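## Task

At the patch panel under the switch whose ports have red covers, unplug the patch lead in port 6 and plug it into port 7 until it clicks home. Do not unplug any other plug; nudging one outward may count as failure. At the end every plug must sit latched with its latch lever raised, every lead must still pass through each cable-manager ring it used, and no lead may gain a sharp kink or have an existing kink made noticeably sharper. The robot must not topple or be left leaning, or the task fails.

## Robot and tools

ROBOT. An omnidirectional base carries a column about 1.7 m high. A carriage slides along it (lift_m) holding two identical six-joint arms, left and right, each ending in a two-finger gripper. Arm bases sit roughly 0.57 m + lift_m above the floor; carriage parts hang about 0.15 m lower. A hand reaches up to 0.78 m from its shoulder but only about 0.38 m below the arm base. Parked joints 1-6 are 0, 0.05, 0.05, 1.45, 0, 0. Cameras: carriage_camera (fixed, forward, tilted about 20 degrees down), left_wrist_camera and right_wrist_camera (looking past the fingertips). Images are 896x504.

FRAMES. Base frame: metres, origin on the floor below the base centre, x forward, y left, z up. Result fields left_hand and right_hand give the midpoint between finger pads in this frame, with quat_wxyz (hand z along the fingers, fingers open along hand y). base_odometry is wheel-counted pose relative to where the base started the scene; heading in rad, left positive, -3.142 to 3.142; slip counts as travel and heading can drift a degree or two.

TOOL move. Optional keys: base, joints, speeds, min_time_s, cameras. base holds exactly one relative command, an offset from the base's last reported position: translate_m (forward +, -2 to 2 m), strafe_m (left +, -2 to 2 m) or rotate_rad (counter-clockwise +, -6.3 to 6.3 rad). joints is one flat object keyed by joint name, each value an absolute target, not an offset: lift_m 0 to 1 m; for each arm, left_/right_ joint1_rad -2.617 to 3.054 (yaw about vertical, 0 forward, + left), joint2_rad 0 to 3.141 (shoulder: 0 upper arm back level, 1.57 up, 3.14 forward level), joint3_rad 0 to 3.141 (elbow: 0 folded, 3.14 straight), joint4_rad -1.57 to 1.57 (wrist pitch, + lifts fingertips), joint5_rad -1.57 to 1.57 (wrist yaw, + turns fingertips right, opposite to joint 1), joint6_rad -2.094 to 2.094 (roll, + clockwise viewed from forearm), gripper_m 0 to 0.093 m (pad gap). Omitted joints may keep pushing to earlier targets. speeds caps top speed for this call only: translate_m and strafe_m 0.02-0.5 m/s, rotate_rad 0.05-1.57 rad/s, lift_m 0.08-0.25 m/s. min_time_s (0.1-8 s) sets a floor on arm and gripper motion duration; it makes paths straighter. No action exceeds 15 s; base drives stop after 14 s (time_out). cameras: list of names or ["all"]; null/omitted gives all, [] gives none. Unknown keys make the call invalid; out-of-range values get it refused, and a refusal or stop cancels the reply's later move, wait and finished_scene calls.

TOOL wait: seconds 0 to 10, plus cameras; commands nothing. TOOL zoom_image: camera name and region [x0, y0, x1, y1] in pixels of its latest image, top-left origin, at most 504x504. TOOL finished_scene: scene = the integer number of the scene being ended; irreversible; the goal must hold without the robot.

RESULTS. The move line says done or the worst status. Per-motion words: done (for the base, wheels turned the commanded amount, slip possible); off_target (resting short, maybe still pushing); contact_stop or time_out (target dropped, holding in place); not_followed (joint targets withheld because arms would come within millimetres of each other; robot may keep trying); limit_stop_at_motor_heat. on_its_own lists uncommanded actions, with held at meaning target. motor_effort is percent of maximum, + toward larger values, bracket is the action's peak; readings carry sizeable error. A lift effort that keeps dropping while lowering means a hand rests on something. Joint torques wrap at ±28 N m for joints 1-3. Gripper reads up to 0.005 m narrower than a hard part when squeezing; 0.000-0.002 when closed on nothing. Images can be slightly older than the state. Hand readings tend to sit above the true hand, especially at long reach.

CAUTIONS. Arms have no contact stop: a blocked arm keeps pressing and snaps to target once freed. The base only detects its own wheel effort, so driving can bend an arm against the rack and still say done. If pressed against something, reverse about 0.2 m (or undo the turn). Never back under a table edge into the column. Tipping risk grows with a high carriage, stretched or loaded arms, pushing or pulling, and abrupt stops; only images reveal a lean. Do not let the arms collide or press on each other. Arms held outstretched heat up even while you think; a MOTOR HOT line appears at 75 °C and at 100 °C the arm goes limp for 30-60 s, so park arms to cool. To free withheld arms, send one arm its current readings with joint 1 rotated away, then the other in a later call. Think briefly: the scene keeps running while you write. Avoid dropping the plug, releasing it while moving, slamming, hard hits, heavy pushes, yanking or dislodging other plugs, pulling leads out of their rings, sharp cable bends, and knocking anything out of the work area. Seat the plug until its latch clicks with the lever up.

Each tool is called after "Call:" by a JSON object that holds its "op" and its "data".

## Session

Call:
{"op": "move", "data": {"cameras": ["carriage_camera"]}}

Scene clock: 0.00 s.
Joint torques (N m): no reading
base_odometry: x=+0.000 y=+0.000 heading=+0.000
base_status: not commanded
joint_positions: lift_m=+0.300 left_joint1_rad=-0.001 left_joint2_rad=+0.047 left_joint3_rad=+0.059 left_joint4_rad=+1.408 left_joint5_rad=-0.032 left_joint6_rad=+0.011 left_gripper_m=+0.09396 right_joint1_rad=-0.019 right_joint2_rad=+0.040 right_joint3_rad=+0.042 right_joint4_rad=+1.473 right_joint5_rad=-0.011 right_joint6_rad=+0.034 right_gripper_m=+0.09396
joint_status: not commanded
motor_effort: lift_m=+41 drive_wheels=+3
left_hand: x=+0.2665 y=+0.3201 z=+1.3270 quat_wxyz=(+0.997, -0.016, +0.075, +0.006) (m; base frame)
right_hand: x=+0.2540 y=-0.3131 z=+1.3244 quat_wxyz=(+0.999, -0.004, +0.048, +0.008) (m; base frame)
pictures: carriage_camera
camera_calibration:
carriage_camera: T_world_to_cam=[[-0.0315153, -0.999315, -0.0193989, 0.0281253], [-0.335878, 0.0288684, -0.941463, 1.2904], [0.941378, -0.0231548, -0.336558, 0.296557], [0, 0, 0, 1]] pos_world=[0.15513, -0.00227894, 1.31521]

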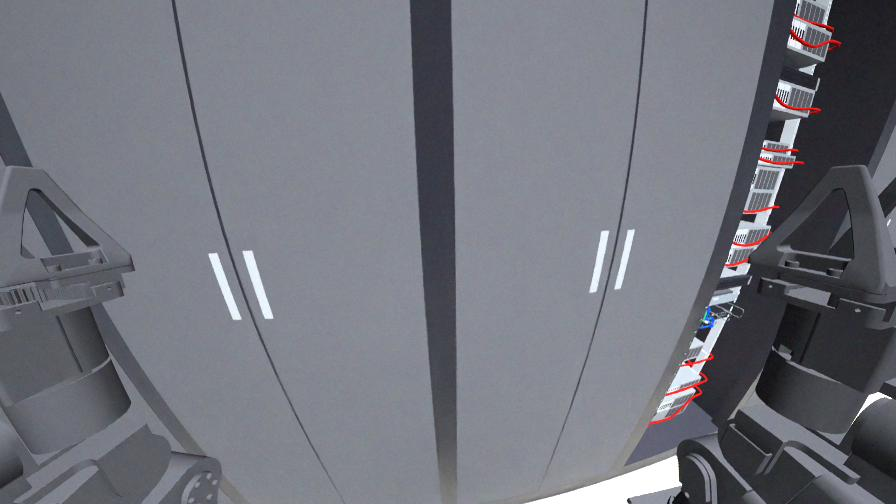

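Call:
{"op": "zoom_image", "data": {"camera": "carriage_camera", "region": [620, 220, 820, 420]}}

Scaled by 2.520 from the camera's 896x504 image, which has a finer 1280x720 frame.

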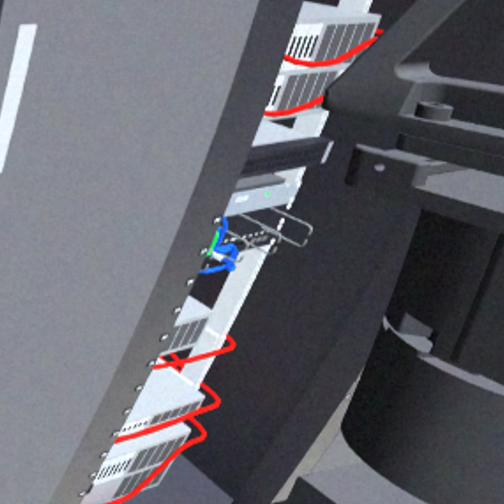

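Call:
{"op": "move", "data": {"base": {"rotate_rad": 0.08}, "joints": {"lift_m": 0.063}, "cameras": ["carriage_camera"]}}

Scene clock: 40.30 s.
Joint torques (N m): left_arm=[0.03 3.74 6.01 -0.04 0 -0.16] | right_arm=[-0.16 3.17 5.29 -0.18 0.03 -0.11]
move: done
base_odometry: x=+0.000 y=+0.000 heading=+0.079
base_status: done
joint_positions: lift_m=+0.063 left_joint1_rad=-0.001 left_joint2_rad=+0.047 left_joint3_rad=+0.059 left_joint4_rad=+1.408 left_joint5_rad=-0.032 left_joint6_rad=+0.011 left_gripper_m=+0.09396 right_joint1_rad=-0.019 right_joint2_rad=+0.040 right_joint3_rad=+0.042 right_joint4_rad=+1.472 right_joint5_rad=-0.011 right_joint6_rad=+0.034 right_gripper_m=+0.09396
joint_status: all done
motor_effort: lift_m=+37(39) drive_wheels=-14(16)
left_hand: x=+0.2666 y=+0.3201 z=+1.0903 quat_wxyz=(+0.997, -0.016, +0.076, +0.006) (m; base frame)
right_hand: x=+0.2541 y=-0.3131 z=+1.0877 quat_wxyz=(+0.999, -0.004, +0.049, +0.008) (m; base frame)
pictures: carriage_camera
camera_calibration:
carriage_camera: T_world_to_cam=[[-0.0315153, -0.999315, -0.0193989, 0.0235345], [-0.335878, 0.0288684, -0.941463, 1.06759], [0.941378, -0.0231548, -0.336558, 0.216909], [0, 0, 0, 1]] pos_world=[0.15513, -0.00227894, 1.07856]

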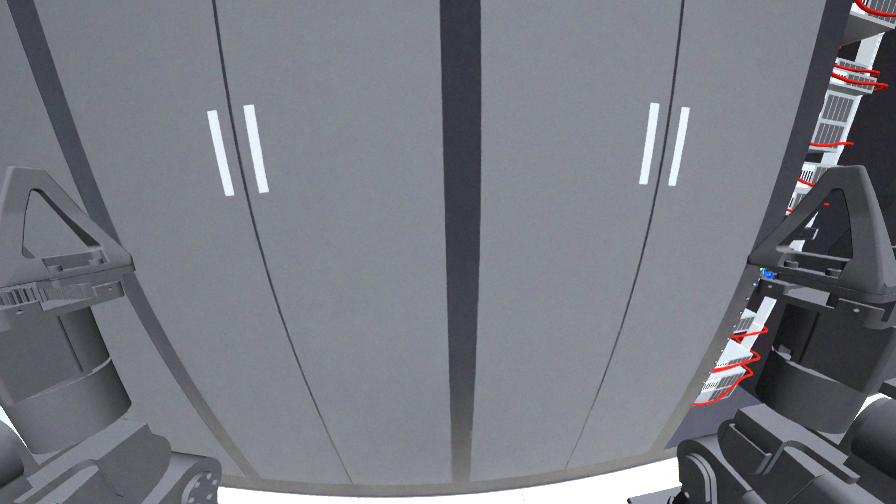

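Call:
{"op": "move", "data": {"base": {"strafe_m": -1.4}, "cameras": ["carriage_camera"]}}

Call:
{"op": "zoom_image", "data": {"camera": "carriage_camera", "region": [280, 180, 480, 320]}}

Scene clock: 58.90 s.
Joint torques (N m): left_arm=[-0.02 3.71 6.01 -0.02 0 -0.16] | right_arm=[0.02 2.97 5.3 -0.19 -0.01 -0.11]
move: done
base_odometry: x=+0.113 y=-1.395 heading=+0.080
base_status: done
joint_positions: lift_m=+0.063 left_joint1_rad=-0.001 left_joint2_rad=+0.047 left_joint3_rad=+0.059 left_joint4_rad=+1.408 left_joint5_rad=-0.032 left_joint6_rad=+0.011 left_gripper_m=+0.09396 right_joint1_rad=-0.019 right_joint2_rad=+0.040 right_joint3_rad=+0.042 right_joint4_rad=+1.473 right_joint5_rad=-0.012 right_joint6_rad=+0.034 right_gripper_m=+0.09396
joint_status: not commanded
motor_effort: lift_m=+37(37) drive_wheels=-6(19)
left_hand: x=+0.2666 y=+0.3201 z=+1.0903 quat_wxyz=(+0.997, -0.016, +0.076, +0.006) (m; base frame)
right_hand: x=+0.2540 y=-0.3130 z=+1.0877 quat_wxyz=(+0.999, -0.005, +0.048, +0.008) (m; base frame)
pictures: carriage_camera
camera_calibration:
carriage_camera: T_world_to_cam=[[-0.0315153, -0.999315, -0.0193989, 0.0235345], [-0.335878, 0.0288684, -0.941463, 1.06759], [0.941378, -0.0231548, -0.336558, 0.216909], [0, 0, 0, 1]] pos_world=[0.15513, -0.00227894, 1.07856]

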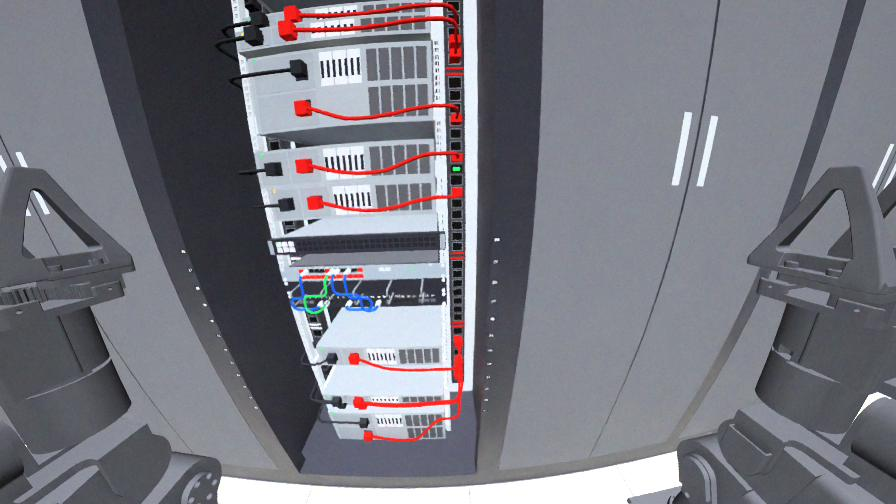

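Scaled by 2.520 from the camera's 896x504 image, which has a finer 1280x720 frame.

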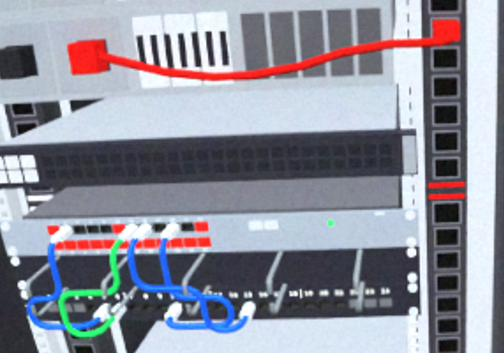

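Call:
{"op": "zoom_image", "data": {"camera": "carriage_camera", "region": [284, 262, 394, 317]}}

Scaled by 4.582 from the camera's 896x504 image, which has a finer 1280x720 frame.

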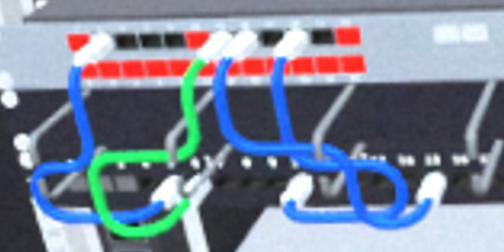

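Call:
{"op": "move", "data": {"base": {"translate_m": -0.25}, "joints": {"left_joint1_rad": -0.005, "left_joint2_rad": 2.0, "left_joint3_rad": 0.72, "left_joint4_rad": 1.31, "left_joint5_rad": -0.12, "left_joint6_rad": 1.57, "left_gripper_m": 0.016}, "min_time_s": 4, "cameras": ["left_wrist_camera"]}}

Call:
{"op": "move", "data": {"base": {"strafe_m": -0.04}, "cameras": ["left_wrist_camera"]}}

Call:
{"op": "zoom_image", "data": {"camera": "left_wrist_camera", "region": [300, 0, 560, 220]}}

Scene clock: 99.30 s.
Joint torques (N m): left_arm=[-0.27 -5.81 7.13 1.99 -0.14 -0.11] | right_arm=[-0.21 2.93 5.39 -0.16 0.01 -0.12]
move: done
base_odometry: x=-0.136 y=-1.416 heading=+0.080
base_status: done
joint_positions: lift_m=+0.063 left_joint1_rad=-0.001 left_joint2_rad=+1.989 left_joint3_rad=+0.696 left_joint4_rad=+1.311 left_joint5_rad=-0.110 left_joint6_rad=+1.556 left_gripper_m=+0.01615 right_joint1_rad=-0.019 right_joint2_rad=+0.040 right_joint3_rad=+0.042 right_joint4_rad=+1.472 right_joint5_rad=-0.012 right_joint6_rad=+0.034 right_gripper_m=+0.09396
joint_status: all done
motor_effort: lift_m=+37(37) drive_wheels=+0(10)
left_hand: x=+0.7260 y=+0.3327 z=+0.7985 quat_wxyz=(+0.481, +0.464, +0.525, +0.527) (m; base frame)
right_hand: x=+0.2541 y=-0.3130 z=+1.0877 quat_wxyz=(+0.999, -0.005, +0.049, +0.008) (m; base frame)
pictures: left_wrist_camera
camera_calibration:
left_wrist_camera: T_world_to_cam=[[-0.042112, -0.00227807, -0.99911, 0.829329], [-0.673789, 0.738441, 0.0267161, 0.227146], [0.737723, 0.674315, -0.0326321, -0.611554], [0, 0, 0, 1]] pos_world=[0.639131, 0.246535, 0.802566]

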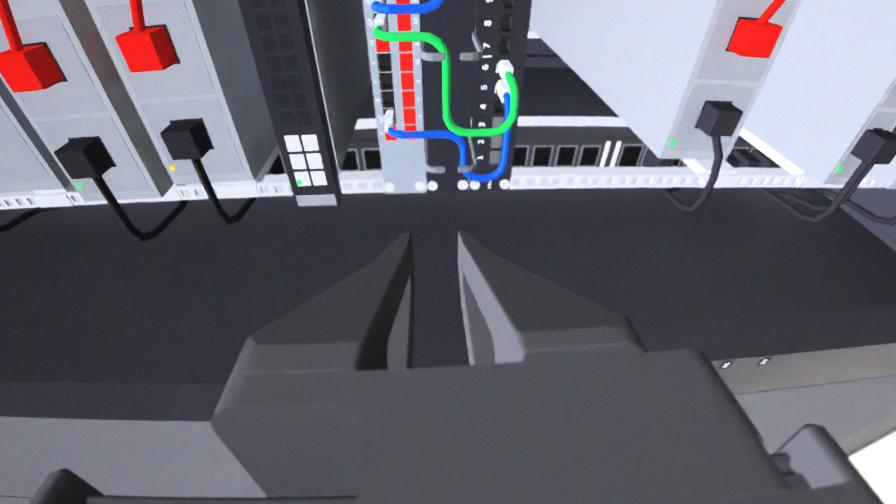

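Scene clock: 100.47 s.
Joint torques (N m): left_arm=[-0.1 -5.74 7.06 2.01 -0.11 -0.1] | right_arm=[-0.24 2.93 5.39 -0.2 0.07 -0.11]
move: done
base_odometry: x=-0.134 y=-1.455 heading=+0.080
base_status: done
joint_positions: lift_m=+0.063 left_joint1_rad=-0.004 left_joint2_rad=+1.989 left_joint3_rad=+0.696 left_joint4_rad=+1.310 left_joint5_rad=-0.113 left_joint6_rad=+1.558 left_gripper_m=+0.01615 right_joint1_rad=-0.019 right_joint2_rad=+0.040 right_joint3_rad=+0.042 right_joint4_rad=+1.472 right_joint5_rad=-0.012 right_joint6_rad=+0.034 right_gripper_m=+0.09396
joint_status: not commanded
motor_effort: lift_m=+37(37) drive_wheels=+3(8)
left_hand: x=+0.7261 y=+0.3321 z=+0.7984 quat_wxyz=(+0.480, +0.464, +0.526, +0.527) (m; base frame)
right_hand: x=+0.2541 y=-0.3130 z=+1.0877 quat_wxyz=(+0.999, -0.005, +0.049, +0.008) (m; base frame)
pictures: left_wrist_camera
camera_calibration:
left_wrist_camera: T_world_to_cam=[[-0.0430381, -0.000871594, -0.999073, 0.829366], [-0.674627, 0.737611, 0.0284182, 0.227125], [0.736903, 0.675225, -0.0323334, -0.611179], [0, 0, 0, 1]] pos_world=[0.639299, 0.245876, 0.802381]

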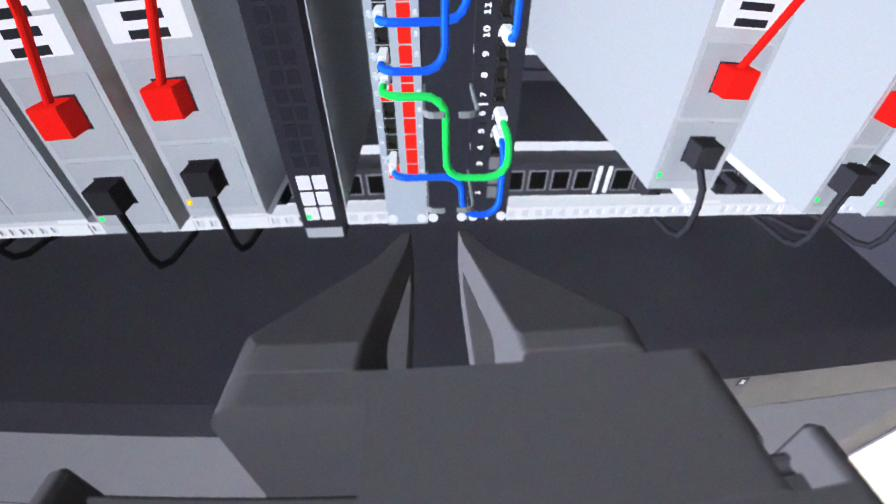

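Scaled by 1.938 from the camera's 896x504 image, which has a finer 1280x720 frame.

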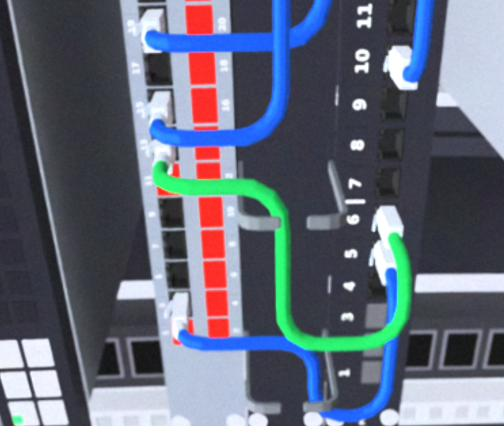

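Call:
{"op": "move", "data": {"base": {"strafe_m": 0.054}, "joints": {"lift_m": 0.0115, "left_joint4_rad": 1.29}, "speeds": {"strafe_m": 0.2}, "cameras": []}}

Call:
{"op": "move", "data": {"base": {"translate_m": 0.15}, "speeds": {"translate_m": 0.15}, "cameras": ["left_wrist_camera"]}}

Call:
{"op": "zoom_image", "data": {"camera": "left_wrist_camera", "region": [330, 50, 550, 250]}}

Scene clock: 182.63 s.
Joint torques (N m): left_arm=[-0.2 -6.64 6.39 2.09 -0.1 -0.11] | right_arm=[-0.02 2.8 5.35 -0.14 0 -0.08]
move: done
base_odometry: x=-0.138 y=-1.402 heading=+0.080
base_status: done
joint_positions: lift_m=+0.012 left_joint1_rad=-0.003 left_joint2_rad=+1.999 left_joint3_rad=+0.704 left_joint4_rad=+1.281 left_joint5_rad=-0.115 left_joint6_rad=+1.558 left_gripper_m=+0.01615 right_joint1_rad=-0.019 right_joint2_rad=+0.040 right_joint3_rad=+0.042 right_joint4_rad=+1.472 right_joint5_rad=-0.012 right_joint6_rad=+0.034 right_gripper_m=+0.09396
joint_status: all done
motor_effort: lift_m=+36(38) drive_wheels=+1(8)
left_hand: x=+0.7279 y=+0.3330 z=+0.7382 quat_wxyz=(+0.471, +0.471, +0.533, +0.521) (m; base frame)
right_hand: x=+0.2541 y=-0.3130 z=+1.0362 quat_wxyz=(+0.999, -0.005, +0.049, +0.008) (m; base frame)
pictures: none
No camera images: "cameras" was empty.

Scene clock: 184.50 s.
Joint torques (N m): left_arm=[-0.13 -6.58 6.38 2.06 -0.08 -0.11] | right_arm=[-0.2 2.8 5.12 -0.18 0.03 -0.11]
move: done
base_odometry: x=+0.011 y=-1.389 heading=+0.081
base_status: done
joint_positions: lift_m=+0.012 left_joint1_rad=-0.003 left_joint2_rad=+1.999 left_joint3_rad=+0.704 left_joint4_rad=+1.282 left_joint5_rad=-0.115 left_joint6_rad=+1.558 left_gripper_m=+0.01615 right_joint1_rad=-0.019 right_joint2_rad=+0.040 right_joint3_rad=+0.042 right_joint4_rad=+1.472 right_joint5_rad=-0.012 right_joint6_rad=+0.034 right_gripper_m=+0.09396
joint_status: not commanded
motor_effort: lift_m=+36(36) drive_wheels=-7(13)
left_hand: x=+0.7279 y=+0.3330 z=+0.7384 quat_wxyz=(+0.471, +0.471, +0.533, +0.521) (m; base frame)
right_hand: x=+0.2541 y=-0.3130 z=+1.0362 quat_wxyz=(+0.999, -0.005, +0.049, +0.008) (m; base frame)
pictures: left_wrist_camera
camera_calibration:
left_wrist_camera: T_world_to_cam=[[-0.0728247, -0.000203249, -0.997345, 0.789665], [-0.675719, 0.735516, 0.0491901, 0.21557], [0.733553, 0.677507, -0.0537011, -0.597621], [0, 0, 0, 1]] pos_world=[0.641559, 0.246497, 0.744871]

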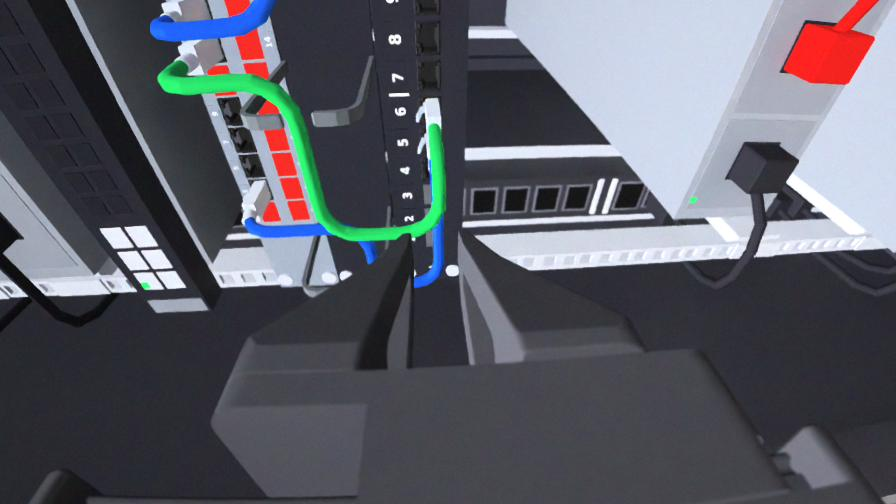

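Scaled by 2.291 from the camera's 896x504 image, which has a finer 1280x720 frame.

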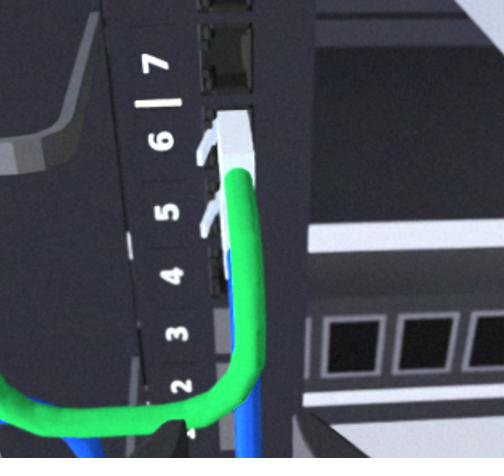

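Call:
{"op": "move", "data": {"base": {"strafe_m": -0.009}, "speeds": {"strafe_m": 0.05}, "cameras": []}}

Call:
{"op": "move", "data": {"base": {"translate_m": 0.055}, "speeds": {"translate_m": 0.08}, "cameras": ["left_wrist_camera"]}}

Call:
{"op": "zoom_image", "data": {"camera": "left_wrist_camera", "region": [360, 100, 540, 280]}}

Scene clock: 221.83 s.
Joint torques (N m): left_arm=[-0.21 -6.6 6.42 2.08 -0.07 -0.12] | right_arm=[-0.09 3.07 5.29 -0.19 0.05 -0.13]
move: done
base_odometry: x=+0.012 y=-1.398 heading=+0.082
base_status: done
joint_positions: lift_m=+0.012 left_joint1_rad=-0.002 left_joint2_rad=+1.999 left_joint3_rad=+0.704 left_joint4_rad=+1.283 left_joint5_rad=-0.116 left_joint6_rad=+1.558 left_gripper_m=+0.01615 right_joint1_rad=-0.019 right_joint2_rad=+0.040 right_joint3_rad=+0.042 right_joint4_rad=+1.472 right_joint5_rad=-0.012 right_joint6_rad=+0.034 right_gripper_m=+0.09396
joint_status: not commanded
motor_effort: lift_m=+36(36) drive_wheels=+10(11)
left_hand: x=+0.7279 y=+0.3334 z=+0.7385 quat_wxyz=(+0.471, +0.471, +0.533, +0.522) (m; base frame)
right_hand: x=+0.2541 y=-0.3129 z=+1.0362 quat_wxyz=(+0.999, -0.005, +0.049, +0.008) (m; base frame)
pictures: none
No camera images: "cameras" was empty.

Scene clock: 223.13 s.
Joint torques (N m): left_arm=[-0.18 -6.74 6.43 2.07 -0.05 -0.11] | right_arm=[-0.17 2.96 5.42 -0.15 0.02 -0.1]
move: done
base_odometry: x=+0.067 y=-1.394 heading=+0.081
base_status: done
joint_positions: lift_m=+0.012 left_joint1_rad=-0.002 left_joint2_rad=+1.999 left_joint3_rad=+0.704 left_joint4_rad=+1.283 left_joint5_rad=-0.117 left_joint6_rad=+1.558 left_gripper_m=+0.01615 right_joint1_rad=-0.019 right_joint2_rad=+0.040 right_joint3_rad=+0.042 right_joint4_rad=+1.472 right_joint5_rad=-0.013 right_joint6_rad=+0.034 right_gripper_m=+0.09396
joint_status: not commanded
motor_effort: lift_m=+36(36) drive_wheels=-6(13)
left_hand: x=+0.7278 y=+0.3336 z=+0.7386 quat_wxyz=(+0.471, +0.470, +0.534, +0.522) (m; base frame)
right_hand: x=+0.2541 y=-0.3129 z=+1.0362 quat_wxyz=(+0.999, -0.005, +0.049, +0.008) (m; base frame)
pictures: left_wrist_camera
camera_calibration:
left_wrist_camera: T_world_to_cam=[[-0.0720629, -0.000371088, -0.9974, 0.78939], [-0.677718, 0.733708, 0.0486927, 0.217525], [0.731782, 0.679465, -0.0531247, -0.597758], [0, 0, 0, 1]] pos_world=[0.641735, 0.246848, 0.74499]

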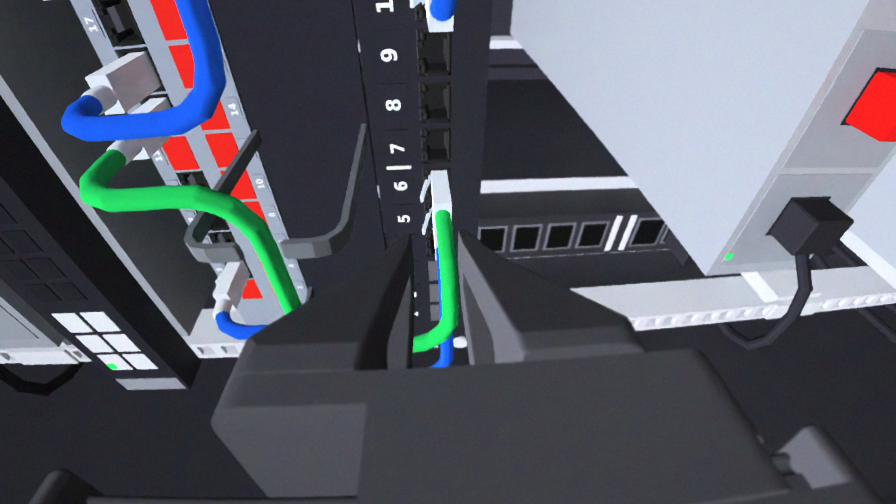

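Scaled by 2.800 from the camera's 896x504 image, which has a finer 1280x720 frame.

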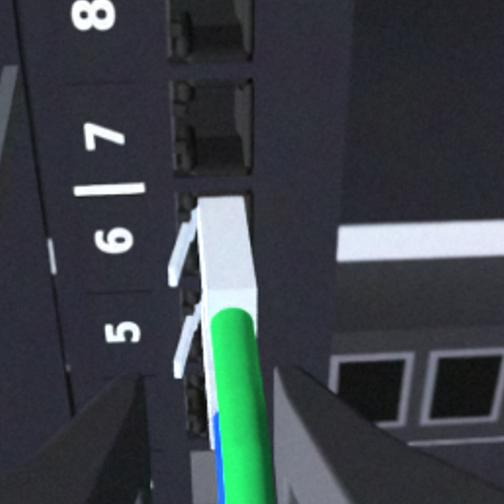

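Call:
{"op": "move", "data": {"base": {"strafe_m": 0.0025}, "joints": {"lift_m": 0.0098}, "speeds": {"strafe_m": 0.03}, "cameras": []}}

Call:
{"op": "move", "data": {"base": {"translate_m": 0.026}, "speeds": {"translate_m": 0.04}, "cameras": ["left_wrist_camera"]}}

Call:
{"op": "zoom_image", "data": {"camera": "left_wrist_camera", "region": [370, 140, 530, 300]}}

Scene clock: 249.90 s.
Joint torques (N m): left_arm=[-0.14 -6.57 6.39 2.1 -0.05 -0.11] | right_arm=[-0.03 2.93 5.33 -0.17 0.01 -0.11]
move: done
base_odometry: x=+0.067 y=-1.392 heading=+0.080
base_status: done
joint_positions: lift_m=+0.010 left_joint1_rad=-0.003 left_joint2_rad=+1.999 left_joint3_rad=+0.704 left_joint4_rad=+1.283 left_joint5_rad=-0.118 left_joint6_rad=+1.558 left_gripper_m=+0.01615 right_joint1_rad=-0.020 right_joint2_rad=+0.040 right_joint3_rad=+0.042 right_joint4_rad=+1.473 right_joint5_rad=-0.013 right_joint6_rad=+0.034 right_gripper_m=+0.09396
joint_status: all done
motor_effort: lift_m=+34(35) drive_wheels=+8(9)
left_hand: x=+0.7279 y=+0.3331 z=+0.7369 quat_wxyz=(+0.471, +0.470, +0.534, +0.522) (m; base frame)
right_hand: x=+0.2540 y=-0.3129 z=+1.0347 quat_wxyz=(+0.999, -0.005, +0.049, +0.007) (m; base frame)
pictures: none
No camera images: "cameras" was empty.

Scene clock: 251.00 s.
Joint torques (N m): left_arm=[-0.09 -6.61 6.41 2.07 -0.05 -0.12] | right_arm=[-0.1 2.82 5.37 -0.17 0.03 -0.11]
move: done
base_odometry: x=+0.093 y=-1.390 heading=+0.079
base_status: done
joint_positions: lift_m=+0.010 left_joint1_rad=-0.003 left_joint2_rad=+1.999 left_joint3_rad=+0.704 left_joint4_rad=+1.281 left_joint5_rad=-0.118 left_joint6_rad=+1.559 left_gripper_m=+0.01614 right_joint1_rad=-0.020 right_joint2_rad=+0.040 right_joint3_rad=+0.042 right_joint4_rad=+1.473 right_joint5_rad=-0.013 right_joint6_rad=+0.034 right_gripper_m=+0.09396
joint_status: not commanded
motor_effort: lift_m=+34(34) drive_wheels=-1(13)
left_hand: x=+0.7278 y=+0.3332 z=+0.7366 quat_wxyz=(+0.470, +0.471, +0.534, +0.522) (m; base frame)
right_hand: x=+0.2538 y=-0.3129 z=+1.0347 quat_wxyz=(+0.999, -0.005, +0.048, +0.007) (m; base frame)
pictures: left_wrist_camera
camera_calibration:
left_wrist_camera: T_world_to_cam=[[-0.0740089, 0.0000498423, -0.997258, 0.788568], [-0.677338, 0.73395, 0.0503035, 0.216403], [0.73194, 0.679203, -0.0542851, -0.596738], [0, 0, 0, 1]] pos_world=[0.641715, 0.246438, 0.743125]

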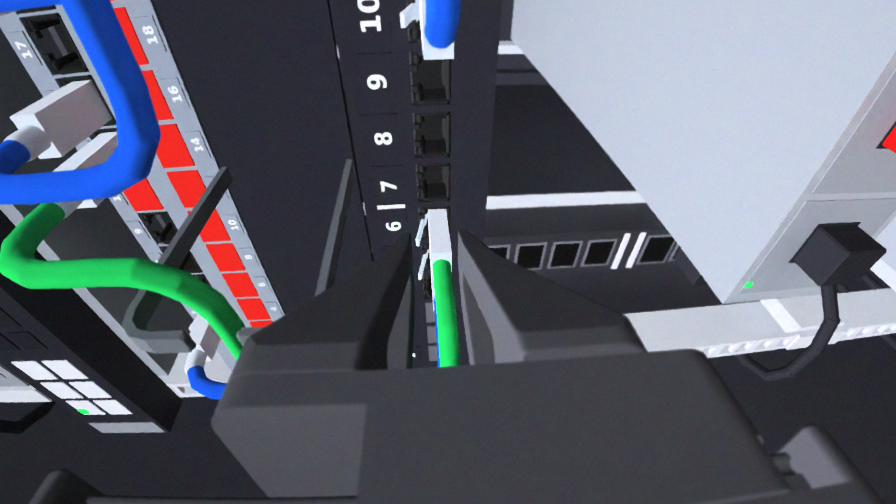

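Scaled by 3.150 from the camera's 896x504 image, which has a finer 1280x720 frame.

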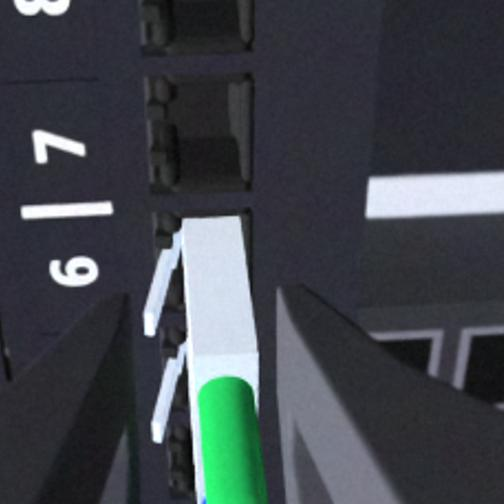

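Call:
{"op": "move", "data": {"base": {"strafe_m": 0.003}, "speeds": {"strafe_m": 0.03}, "cameras": []}}

Call:
{"op": "move", "data": {"base": {"translate_m": 0.012}, "speeds": {"translate_m": 0.03}, "cameras": ["left_wrist_camera"]}}

Call:
{"op": "zoom_image", "data": {"camera": "left_wrist_camera", "region": [370, 150, 530, 310]}}

Scene clock: 269.87 s.
Joint torques (N m): left_arm=[-0.08 -6.58 6.39 2.11 -0.04 -0.12] | right_arm=[-0.03 3.17 5.49 -0.16 0.02 -0.15]
move: done
base_odometry: x=+0.093 y=-1.387 heading=+0.078
base_status: done
joint_positions: lift_m=+0.010 left_joint1_rad=-0.003 left_joint2_rad=+1.999 left_joint3_rad=+0.704 left_joint4_rad=+1.279 left_joint5_rad=-0.118 left_joint6_rad=+1.559 left_gripper_m=+0.01614 right_joint1_rad=-0.020 right_joint2_rad=+0.040 right_joint3_rad=+0.042 right_joint4_rad=+1.473 right_joint5_rad=-0.013 right_joint6_rad=+0.034 right_gripper_m=+0.09396
joint_status: not commanded
motor_effort: lift_m=+34(34) drive_wheels=+8(10)
left_hand: x=+0.7278 y=+0.3331 z=+0.7362 quat_wxyz=(+0.470, +0.472, +0.534, +0.522) (m; base frame)
right_hand: x=+0.2538 y=-0.3129 z=+1.0347 quat_wxyz=(+0.999, -0.005, +0.048, +0.007) (m; base frame)
pictures: none
No camera images: "cameras" was empty.

Scene clock: 270.73 s.
Joint torques (N m): left_arm=[0.13 -6.57 8.44 1.82 -0.02 -0.17] | right_arm=[-0.2 3.03 5.35 -0.23 0.03 -0.16]
move: done
base_odometry: x=+0.105 y=-1.386 heading=+0.078
base_status: done
joint_positions: lift_m=+0.010 left_joint1_rad=-0.005 left_joint2_rad=+1.999 left_joint3_rad=+0.680 left_joint4_rad=+1.308 left_joint5_rad=-0.120 left_joint6_rad=+1.563 left_gripper_m=+0.01614 right_joint1_rad=-0.020 right_joint2_rad=+0.040 right_joint3_rad=+0.042 right_joint4_rad=+1.474 right_joint5_rad=-0.012 right_joint6_rad=+0.034 right_gripper_m=+0.09396
joint_status: not commanded
motor_effort: lift_m=+34(34) drive_wheels=+5(13)
left_hand: x=+0.7224 y=+0.3326 z=+0.7343 quat_wxyz=(+0.470, +0.471, +0.532, +0.524) (m; base frame)
right_hand: x=+0.2535 y=-0.3130 z=+1.0347 quat_wxyz=(+0.999, -0.005, +0.048, +0.007) (m; base frame)
pictures: left_wrist_camera
camera_calibration:
left_wrist_camera: T_world_to_cam=[[-0.0714895, 0.00457556, -0.997431, 0.782748], [-0.677707, 0.733496, 0.0519385, 0.21247], [0.731849, 0.679679, -0.0493363, -0.596277], [0, 0, 0, 1]] pos_world=[0.636335, 0.245849, 0.740284]

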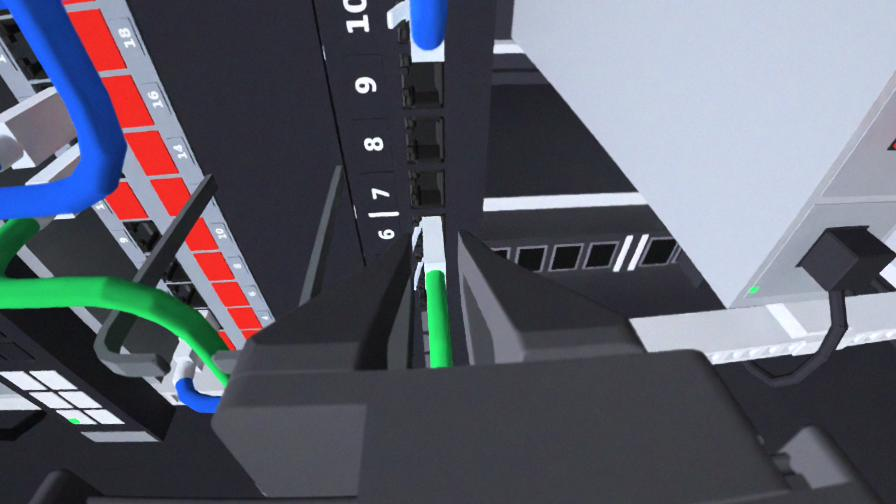

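Scaled by 3.150 from the camera's 896x504 image, which has a finer 1280x720 frame.

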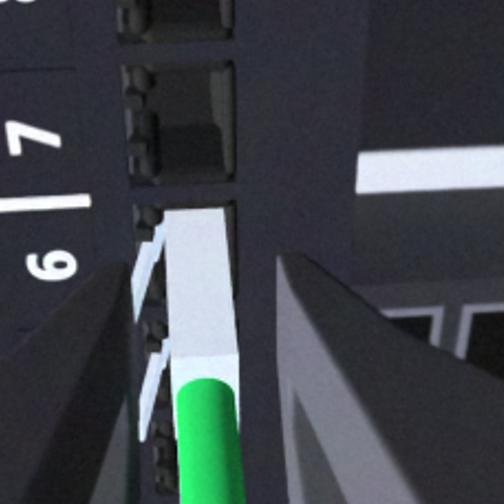

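Call:
{"op": "move", "data": {"base": {"translate_m": -0.01}, "speeds": {"translate_m": 0.05}, "cameras": []}}

Call:
{"op": "move", "data": {"joints": {"lift_m": 0.0125}, "cameras": ["left_wrist_camera"]}}

Call:
{"op": "zoom_image", "data": {"camera": "left_wrist_camera", "region": [370, 150, 530, 310]}}

Scene clock: 288.53 s.
Joint torques (N m): left_arm=[0.21 -6.54 7.01 2.01 -0.01 -0.16] | right_arm=[-0.12 2.76 5.45 -0.22 0.01 -0.11]
move: done
base_odometry: x=+0.095 y=-1.387 heading=+0.078
base_status: done
joint_positions: lift_m=+0.010 left_joint1_rad=-0.005 left_joint2_rad=+1.999 left_joint3_rad=+0.696 left_joint4_rad=+1.291 left_joint5_rad=-0.120 left_joint6_rad=+1.563 left_gripper_m=+0.01613 right_joint1_rad=-0.020 right_joint2_rad=+0.040 right_joint3_rad=+0.042 right_joint4_rad=+1.474 right_joint5_rad=-0.012 right_joint6_rad=+0.034 right_gripper_m=+0.09396
joint_status: not commanded
motor_effort: lift_m=+34(34) drive_wheels=+3(9)
left_hand: x=+0.7262 y=+0.3326 z=+0.7361 quat_wxyz=(+0.469, +0.471, +0.532, +0.523) (m; base frame)
right_hand: x=+0.2535 y=-0.3130 z=+1.0347 quat_wxyz=(+0.999, -0.005, +0.048, +0.007) (m; base frame)
pictures: none
No camera images: "cameras" was empty.

Scene clock: 288.93 s.
Joint torques (N m): left_arm=[0.08 -6.57 7.08 2.11 -0.01 -0.17] | right_arm=[-0.03 2.91 5.41 -0.2 0.02 -0.12]
move: done
base_odometry: x=+0.095 y=-1.387 heading=+0.078
base_status: not commanded
joint_positions: lift_m=+0.012 left_joint1_rad=-0.005 left_joint2_rad=+1.999 left_joint3_rad=+0.696 left_joint4_rad=+1.282 left_joint5_rad=-0.120 left_joint6_rad=+1.563 left_gripper_m=+0.01613 right_joint1_rad=-0.020 right_joint2_rad=+0.040 right_joint3_rad=+0.042 right_joint4_rad=+1.474 right_joint5_rad=-0.012 right_joint6_rad=+0.034 right_gripper_m=+0.09396
joint_status: all done
motor_effort: lift_m=+44(49) drive_wheels=+4(4)
left_hand: x=+0.7261 y=+0.3326 z=+0.7359 quat_wxyz=(+0.467, +0.474, +0.534, +0.521) (m; base frame)
right_hand: x=+0.2535 y=-0.3130 z=+1.0366 quat_wxyz=(+0.999, -0.005, +0.048, +0.007) (m; base frame)
pictures: left_wrist_camera
camera_calibration:
left_wrist_camera: T_world_to_cam=[[-0.0809983, 0.00462529, -0.996704, 0.790927], [-0.67718, 0.733493, 0.0584357, 0.209733], [0.731345, 0.679681, -0.0562795, -0.593404], [0, 0, 0, 1]] pos_world=[0.640075, 0.24583, 0.742668]

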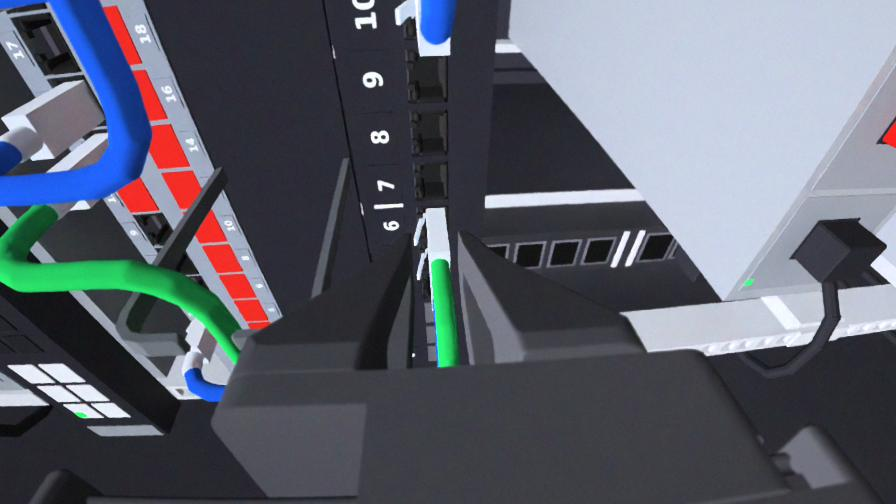

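Scaled by 3.150 from the camera's 896x504 image, which has a finer 1280x720 frame.

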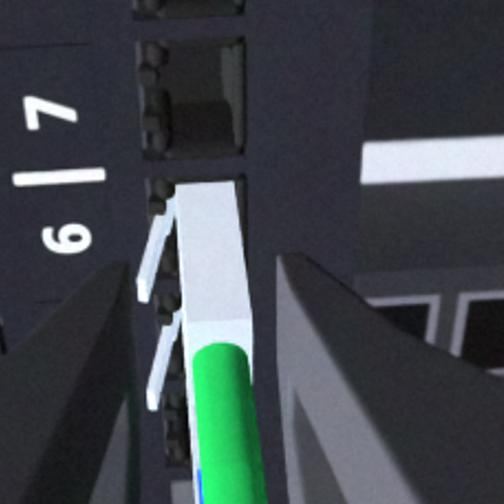

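Call:
{"op": "move", "data": {"joints": {"lift_m": 0.007, "left_joint4_rad": 1.312}, "speeds": {"lift_m": 0.08}, "cameras": []}}

Call:
{"op": "move", "data": {"joints": {"lift_m": 0.0015, "left_joint4_rad": 1.336}, "speeds": {"lift_m": 0.08}, "cameras": ["left_wrist_camera"]}}

Call:
{"op": "zoom_image", "data": {"camera": "left_wrist_camera", "region": [370, 150, 530, 310]}}

Scene clock: 352.53 s.
Joint torques (N m): left_arm=[0.03 -6.56 6.83 2.21 -0.02 -0.16] | right_arm=[-0.28 2.93 5.55 -0.19 0.01 -0.13]
move: done
base_odometry: x=+0.095 y=-1.387 heading=+0.078
base_status: not commanded
joint_positions: lift_m=+0.007 left_joint1_rad=-0.005 left_joint2_rad=+1.999 left_joint3_rad=+0.699 left_joint4_rad=+1.296 left_joint5_rad=-0.120 left_joint6_rad=+1.563 left_gripper_m=+0.01613 right_joint1_rad=-0.020 right_joint2_rad=+0.040 right_joint3_rad=+0.042 right_joint4_rad=+1.474 right_joint5_rad=-0.012 right_joint6_rad=+0.034 right_gripper_m=+0.09396
joint_status: all done
motor_effort: lift_m=+36(37) drive_wheels=-2(6)
left_hand: x=+0.7268 y=+0.3326 z=+0.7352 quat_wxyz=(+0.471, +0.470, +0.531, +0.525) (m; base frame)
right_hand: x=+0.2536 y=-0.3130 z=+1.0318 quat_wxyz=(+0.999, -0.005, +0.048, +0.007) (m; base frame)
pictures: none
No camera images: "cameras" was empty.

Scene clock: 353.07 s.
Joint torques (N m): left_arm=[0.09 -6.71 6.6 2.16 -0.01 -0.16] | right_arm=[-0.23 2.88 5.42 -0.21 0.05 -0.12]
move: done
base_odometry: x=+0.095 y=-1.387 heading=+0.078
base_status: not commanded
joint_positions: lift_m=+0.002 left_joint1_rad=-0.005 left_joint2_rad=+2.000 left_joint3_rad=+0.701 left_joint4_rad=+1.318 left_joint5_rad=-0.120 left_joint6_rad=+1.563 left_gripper_m=+0.01613 right_joint1_rad=-0.020 right_joint2_rad=+0.040 right_joint3_rad=+0.042 right_joint4_rad=+1.474 right_joint5_rad=-0.012 right_joint6_rad=+0.034 right_gripper_m=+0.09396
joint_status: all done
motor_effort: lift_m=+36(36) drive_wheels=+3(6)
left_hand: x=+0.7271 y=+0.3326 z=+0.7353 quat_wxyz=(+0.477, +0.463, +0.525, +0.531) (m; base frame)
right_hand: x=+0.2536 y=-0.3130 z=+1.0263 quat_wxyz=(+0.999, -0.005, +0.048, +0.007) (m; base frame)
pictures: left_wrist_camera
camera_calibration:
left_wrist_camera: T_world_to_cam=[[-0.0421651, 0.0044222, -0.999101, 0.763991], [-0.678938, 0.733502, 0.0318998, 0.231209], [0.732984, 0.679673, -0.0279258, -0.616174], [0, 0, 0, 1]] pos_world=[0.640835, 0.245826, 0.738721]

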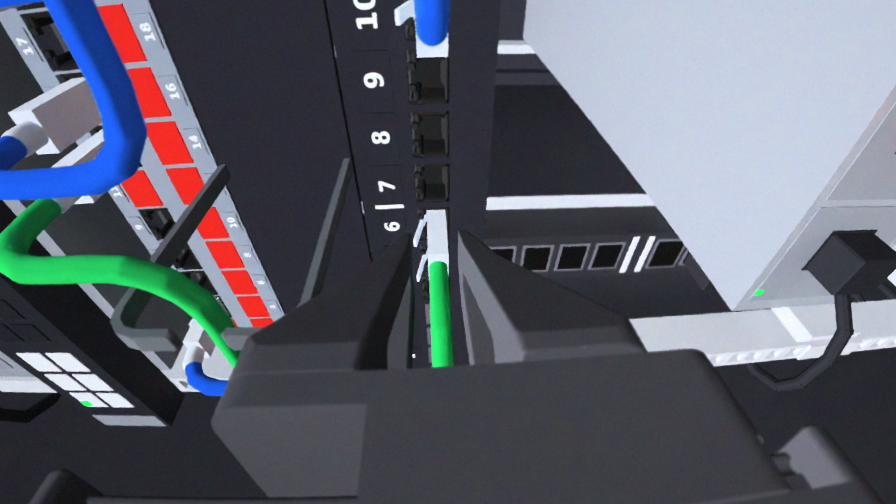

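Scaled by 3.150 from the camera's 896x504 image, which has a finer 1280x720 frame.

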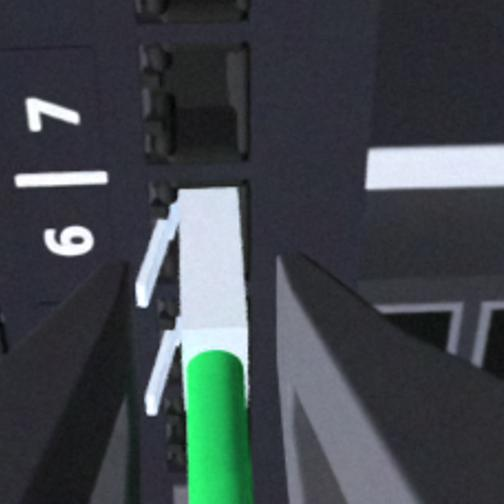

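Call:
{"op": "move", "data": {"joints": {"lift_m": 0.0042, "left_joint4_rad": 1.345}, "speeds": {"lift_m": 0.08}, "cameras": ["left_wrist_camera"]}}

Call:
{"op": "zoom_image", "data": {"camera": "left_wrist_camera", "region": [370, 150, 530, 310]}}

Scene clock: 361.13 s.
Joint torques (N m): left_arm=[0.09 -6.65 6.69 2.28 -0.02 -0.17] | right_arm=[-0.02 2.86 5.31 -0.21 0 -0.13]
move: done
base_odometry: x=+0.095 y=-1.387 heading=+0.078
base_status: not commanded
joint_positions: lift_m=+0.004 left_joint1_rad=-0.005 left_joint2_rad=+2.000 left_joint3_rad=+0.701 left_joint4_rad=+1.320 left_joint5_rad=-0.120 left_joint6_rad=+1.564 left_gripper_m=+0.01611 right_joint1_rad=-0.020 right_joint2_rad=+0.040 right_joint3_rad=+0.042 right_joint4_rad=+1.474 right_joint5_rad=-0.012 right_joint6_rad=+0.034 right_gripper_m=+0.09396
joint_status: all done
motor_effort: lift_m=+44(50) drive_wheels=+4(6)
left_hand: x=+0.7271 y=+0.3326 z=+0.7376 quat_wxyz=(+0.478, +0.463, +0.525, +0.531) (m; base frame)
right_hand: x=+0.2536 y=-0.3130 z=+1.0283 quat_wxyz=(+0.999, -0.005, +0.048, +0.007) (m; base frame)
pictures: left_wrist_camera
camera_calibration:
left_wrist_camera: T_world_to_cam=[[-0.0410655, 0.00479446, -0.999145, 0.765378], [-0.678978, 0.733485, 0.0314261, 0.231517], [0.733009, 0.679688, -0.0268656, -0.616911], [0, 0, 0, 1]] pos_world=[0.640827, 0.245824, 0.740874]

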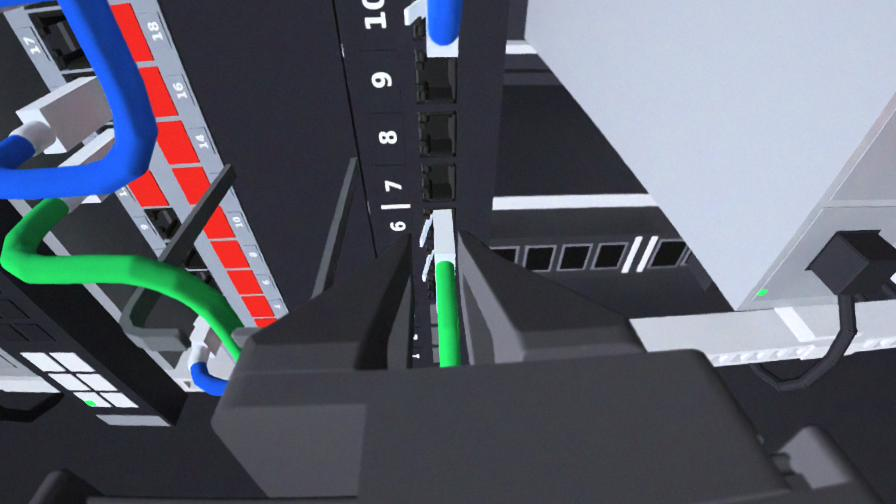

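Scaled by 3.150 from the camera's 896x504 image, which has a finer 1280x720 frame.

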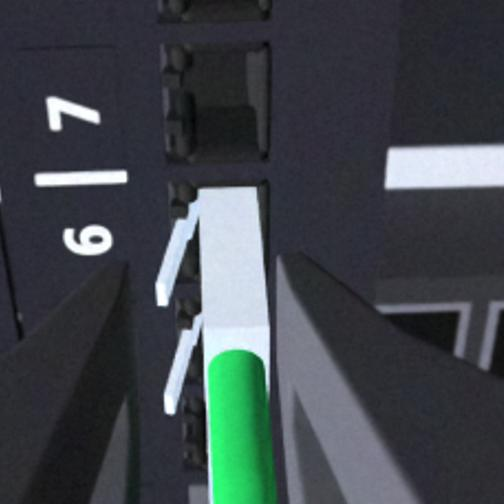

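Call:
{"op": "move", "data": {"joints": {"lift_m": 0.0034}, "speeds": {"lift_m": 0.08}, "cameras": []}}

Call:
{"op": "move", "data": {"base": {"translate_m": 0.008}, "speeds": {"translate_m": 0.03}, "cameras": ["left_wrist_camera"]}}

Call:
{"op": "zoom_image", "data": {"camera": "left_wrist_camera", "region": [370, 150, 530, 310]}}

Scene clock: 371.77 s.
Joint torques (N m): left_arm=[0.09 -6.67 6.67 2.24 -0.02 -0.16] | right_arm=[-0.05 2.97 5.37 -0.21 0.03 -0.11]
move: done
base_odometry: x=+0.095 y=-1.387 heading=+0.078
base_status: not commanded
joint_positions: lift_m=+0.004 left_joint1_rad=-0.005 left_joint2_rad=+2.000 left_joint3_rad=+0.701 left_joint4_rad=+1.320 left_joint5_rad=-0.120 left_joint6_rad=+1.564 left_gripper_m=+0.01611 right_joint1_rad=-0.020 right_joint2_rad=+0.040 right_joint3_rad=+0.042 right_joint4_rad=+1.474 right_joint5_rad=-0.012 right_joint6_rad=+0.034 right_gripper_m=+0.09396
joint_status: all done
motor_effort: lift_m=+36(36) drive_wheels=+5(5)
left_hand: x=+0.7271 y=+0.3326 z=+0.7376 quat_wxyz=(+0.478, +0.463, +0.525, +0.531) (m; base frame)
right_hand: x=+0.2536 y=-0.3130 z=+1.0282 quat_wxyz=(+0.999, -0.005, +0.048, +0.007) (m; base frame)
pictures: none
No camera images: "cameras" was empty.

Scene clock: 372.50 s.
Joint torques (N m): left_arm=[0.2 -6.63 6.69 2.35 -0.04 -0.17] | right_arm=[-0.08 3.06 5.38 -0.17 0.04 -0.16]
move: done
base_odometry: x=+0.103 y=-1.386 heading=+0.078
base_status: done
joint_positions: lift_m=+0.004 left_joint1_rad=-0.005 left_joint2_rad=+2.000 left_joint3_rad=+0.701 left_joint4_rad=+1.307 left_joint5_rad=-0.120 left_joint6_rad=+1.564 left_gripper_m=+0.01611 right_joint1_rad=-0.020 right_joint2_rad=+0.040 right_joint3_rad=+0.042 right_joint4_rad=+1.474 right_joint5_rad=-0.012 right_joint6_rad=+0.034 right_gripper_m=+0.09396
joint_status: not commanded
motor_effort: lift_m=+36(36) drive_wheels=+1(13)
left_hand: x=+0.7271 y=+0.3326 z=+0.7344 quat_wxyz=(+0.474, +0.467, +0.528, +0.528) (m; base frame)
right_hand: x=+0.2536 y=-0.3130 z=+1.0282 quat_wxyz=(+0.999, -0.005, +0.048, +0.007) (m; base frame)
pictures: left_wrist_camera
camera_calibration:
left_wrist_camera: T_world_to_cam=[[-0.0536397, 0.00486022, -0.998549, 0.77086], [-0.678529, 0.733483, 0.040019, 0.22501], [0.732613, 0.67969, -0.036046, -0.609999], [0, 0, 0, 1]] pos_world=[0.640918, 0.245823, 0.738749]

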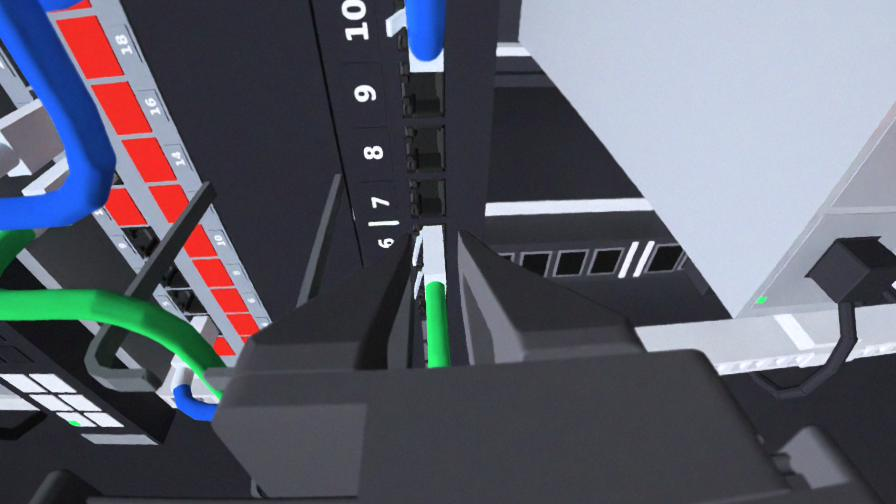

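Scaled by 3.150 from the camera's 896x504 image, which has a finer 1280x720 frame.

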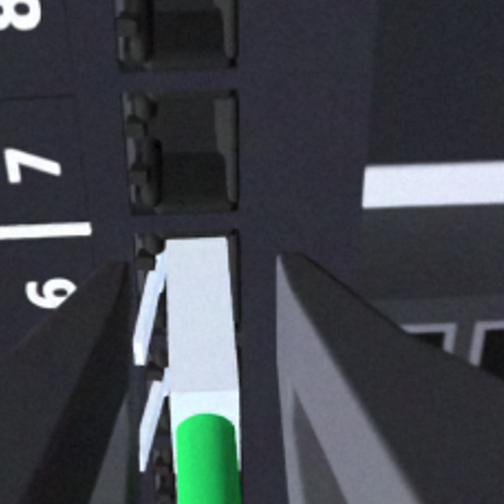

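Call:
{"op": "move", "data": {"cameras": ["left_wrist_camera"]}}

Call:
{"op": "zoom_image", "data": {"camera": "left_wrist_camera", "region": [330, 120, 570, 340]}}

Scene clock: 435.20 s.
Joint torques (N m): left_arm=[0.1 -6.65 6.67 2.39 -0.01 -0.18] | right_arm=[-0.03 2.99 5.31 -0.19 0.02 -0.14]
base_odometry: x=+0.103 y=-1.386 heading=+0.078
base_status: done
joint_positions: lift_m=+0.004 left_joint1_rad=-0.005 left_joint2_rad=+2.000 left_joint3_rad=+0.701 left_joint4_rad=+1.307 left_joint5_rad=-0.120 left_joint6_rad=+1.564 left_gripper_m=+0.01611 right_joint1_rad=-0.020 right_joint2_rad=+0.040 right_joint3_rad=+0.042 right_joint4_rad=+1.474 right_joint5_rad=-0.012 right_joint6_rad=+0.034 right_gripper_m=+0.09396
joint_status: not commanded
motor_effort: lift_m=+36(36) drive_wheels=+0(13)
left_hand: x=+0.7271 y=+0.3326 z=+0.7344 quat_wxyz=(+0.474, +0.467, +0.528, +0.528) (m; base frame)
right_hand: x=+0.2536 y=-0.3130 z=+1.0282 quat_wxyz=(+0.999, -0.005, +0.048, +0.007) (m; base frame)
pictures: left_wrist_camera
camera_calibration:
left_wrist_camera: T_world_to_cam=[[-0.0536397, 0.00486022, -0.998549, 0.77086], [-0.678529, 0.733483, 0.040019, 0.22501], [0.732613, 0.67969, -0.036046, -0.609999], [0, 0, 0, 1]] pos_world=[0.640918, 0.245823, 0.738749]

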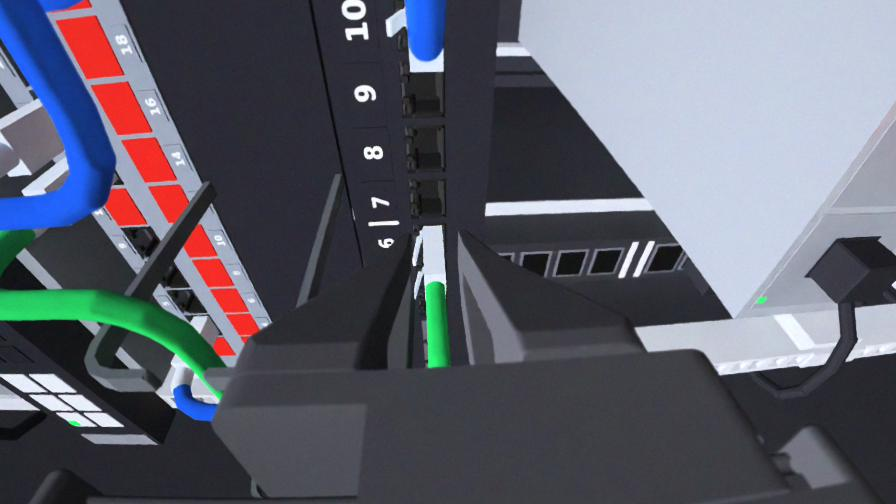

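Scaled by 2.100 from the camera's 896x504 image, which has a finer 1280x720 frame.

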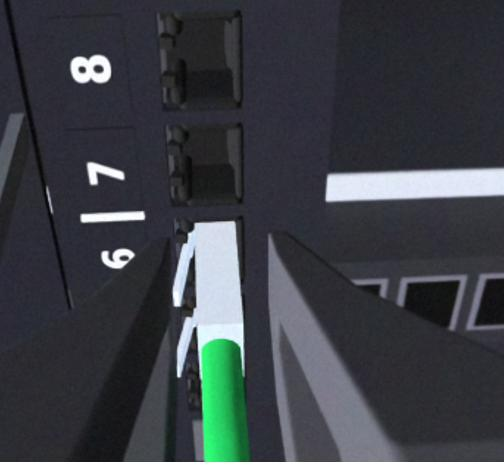

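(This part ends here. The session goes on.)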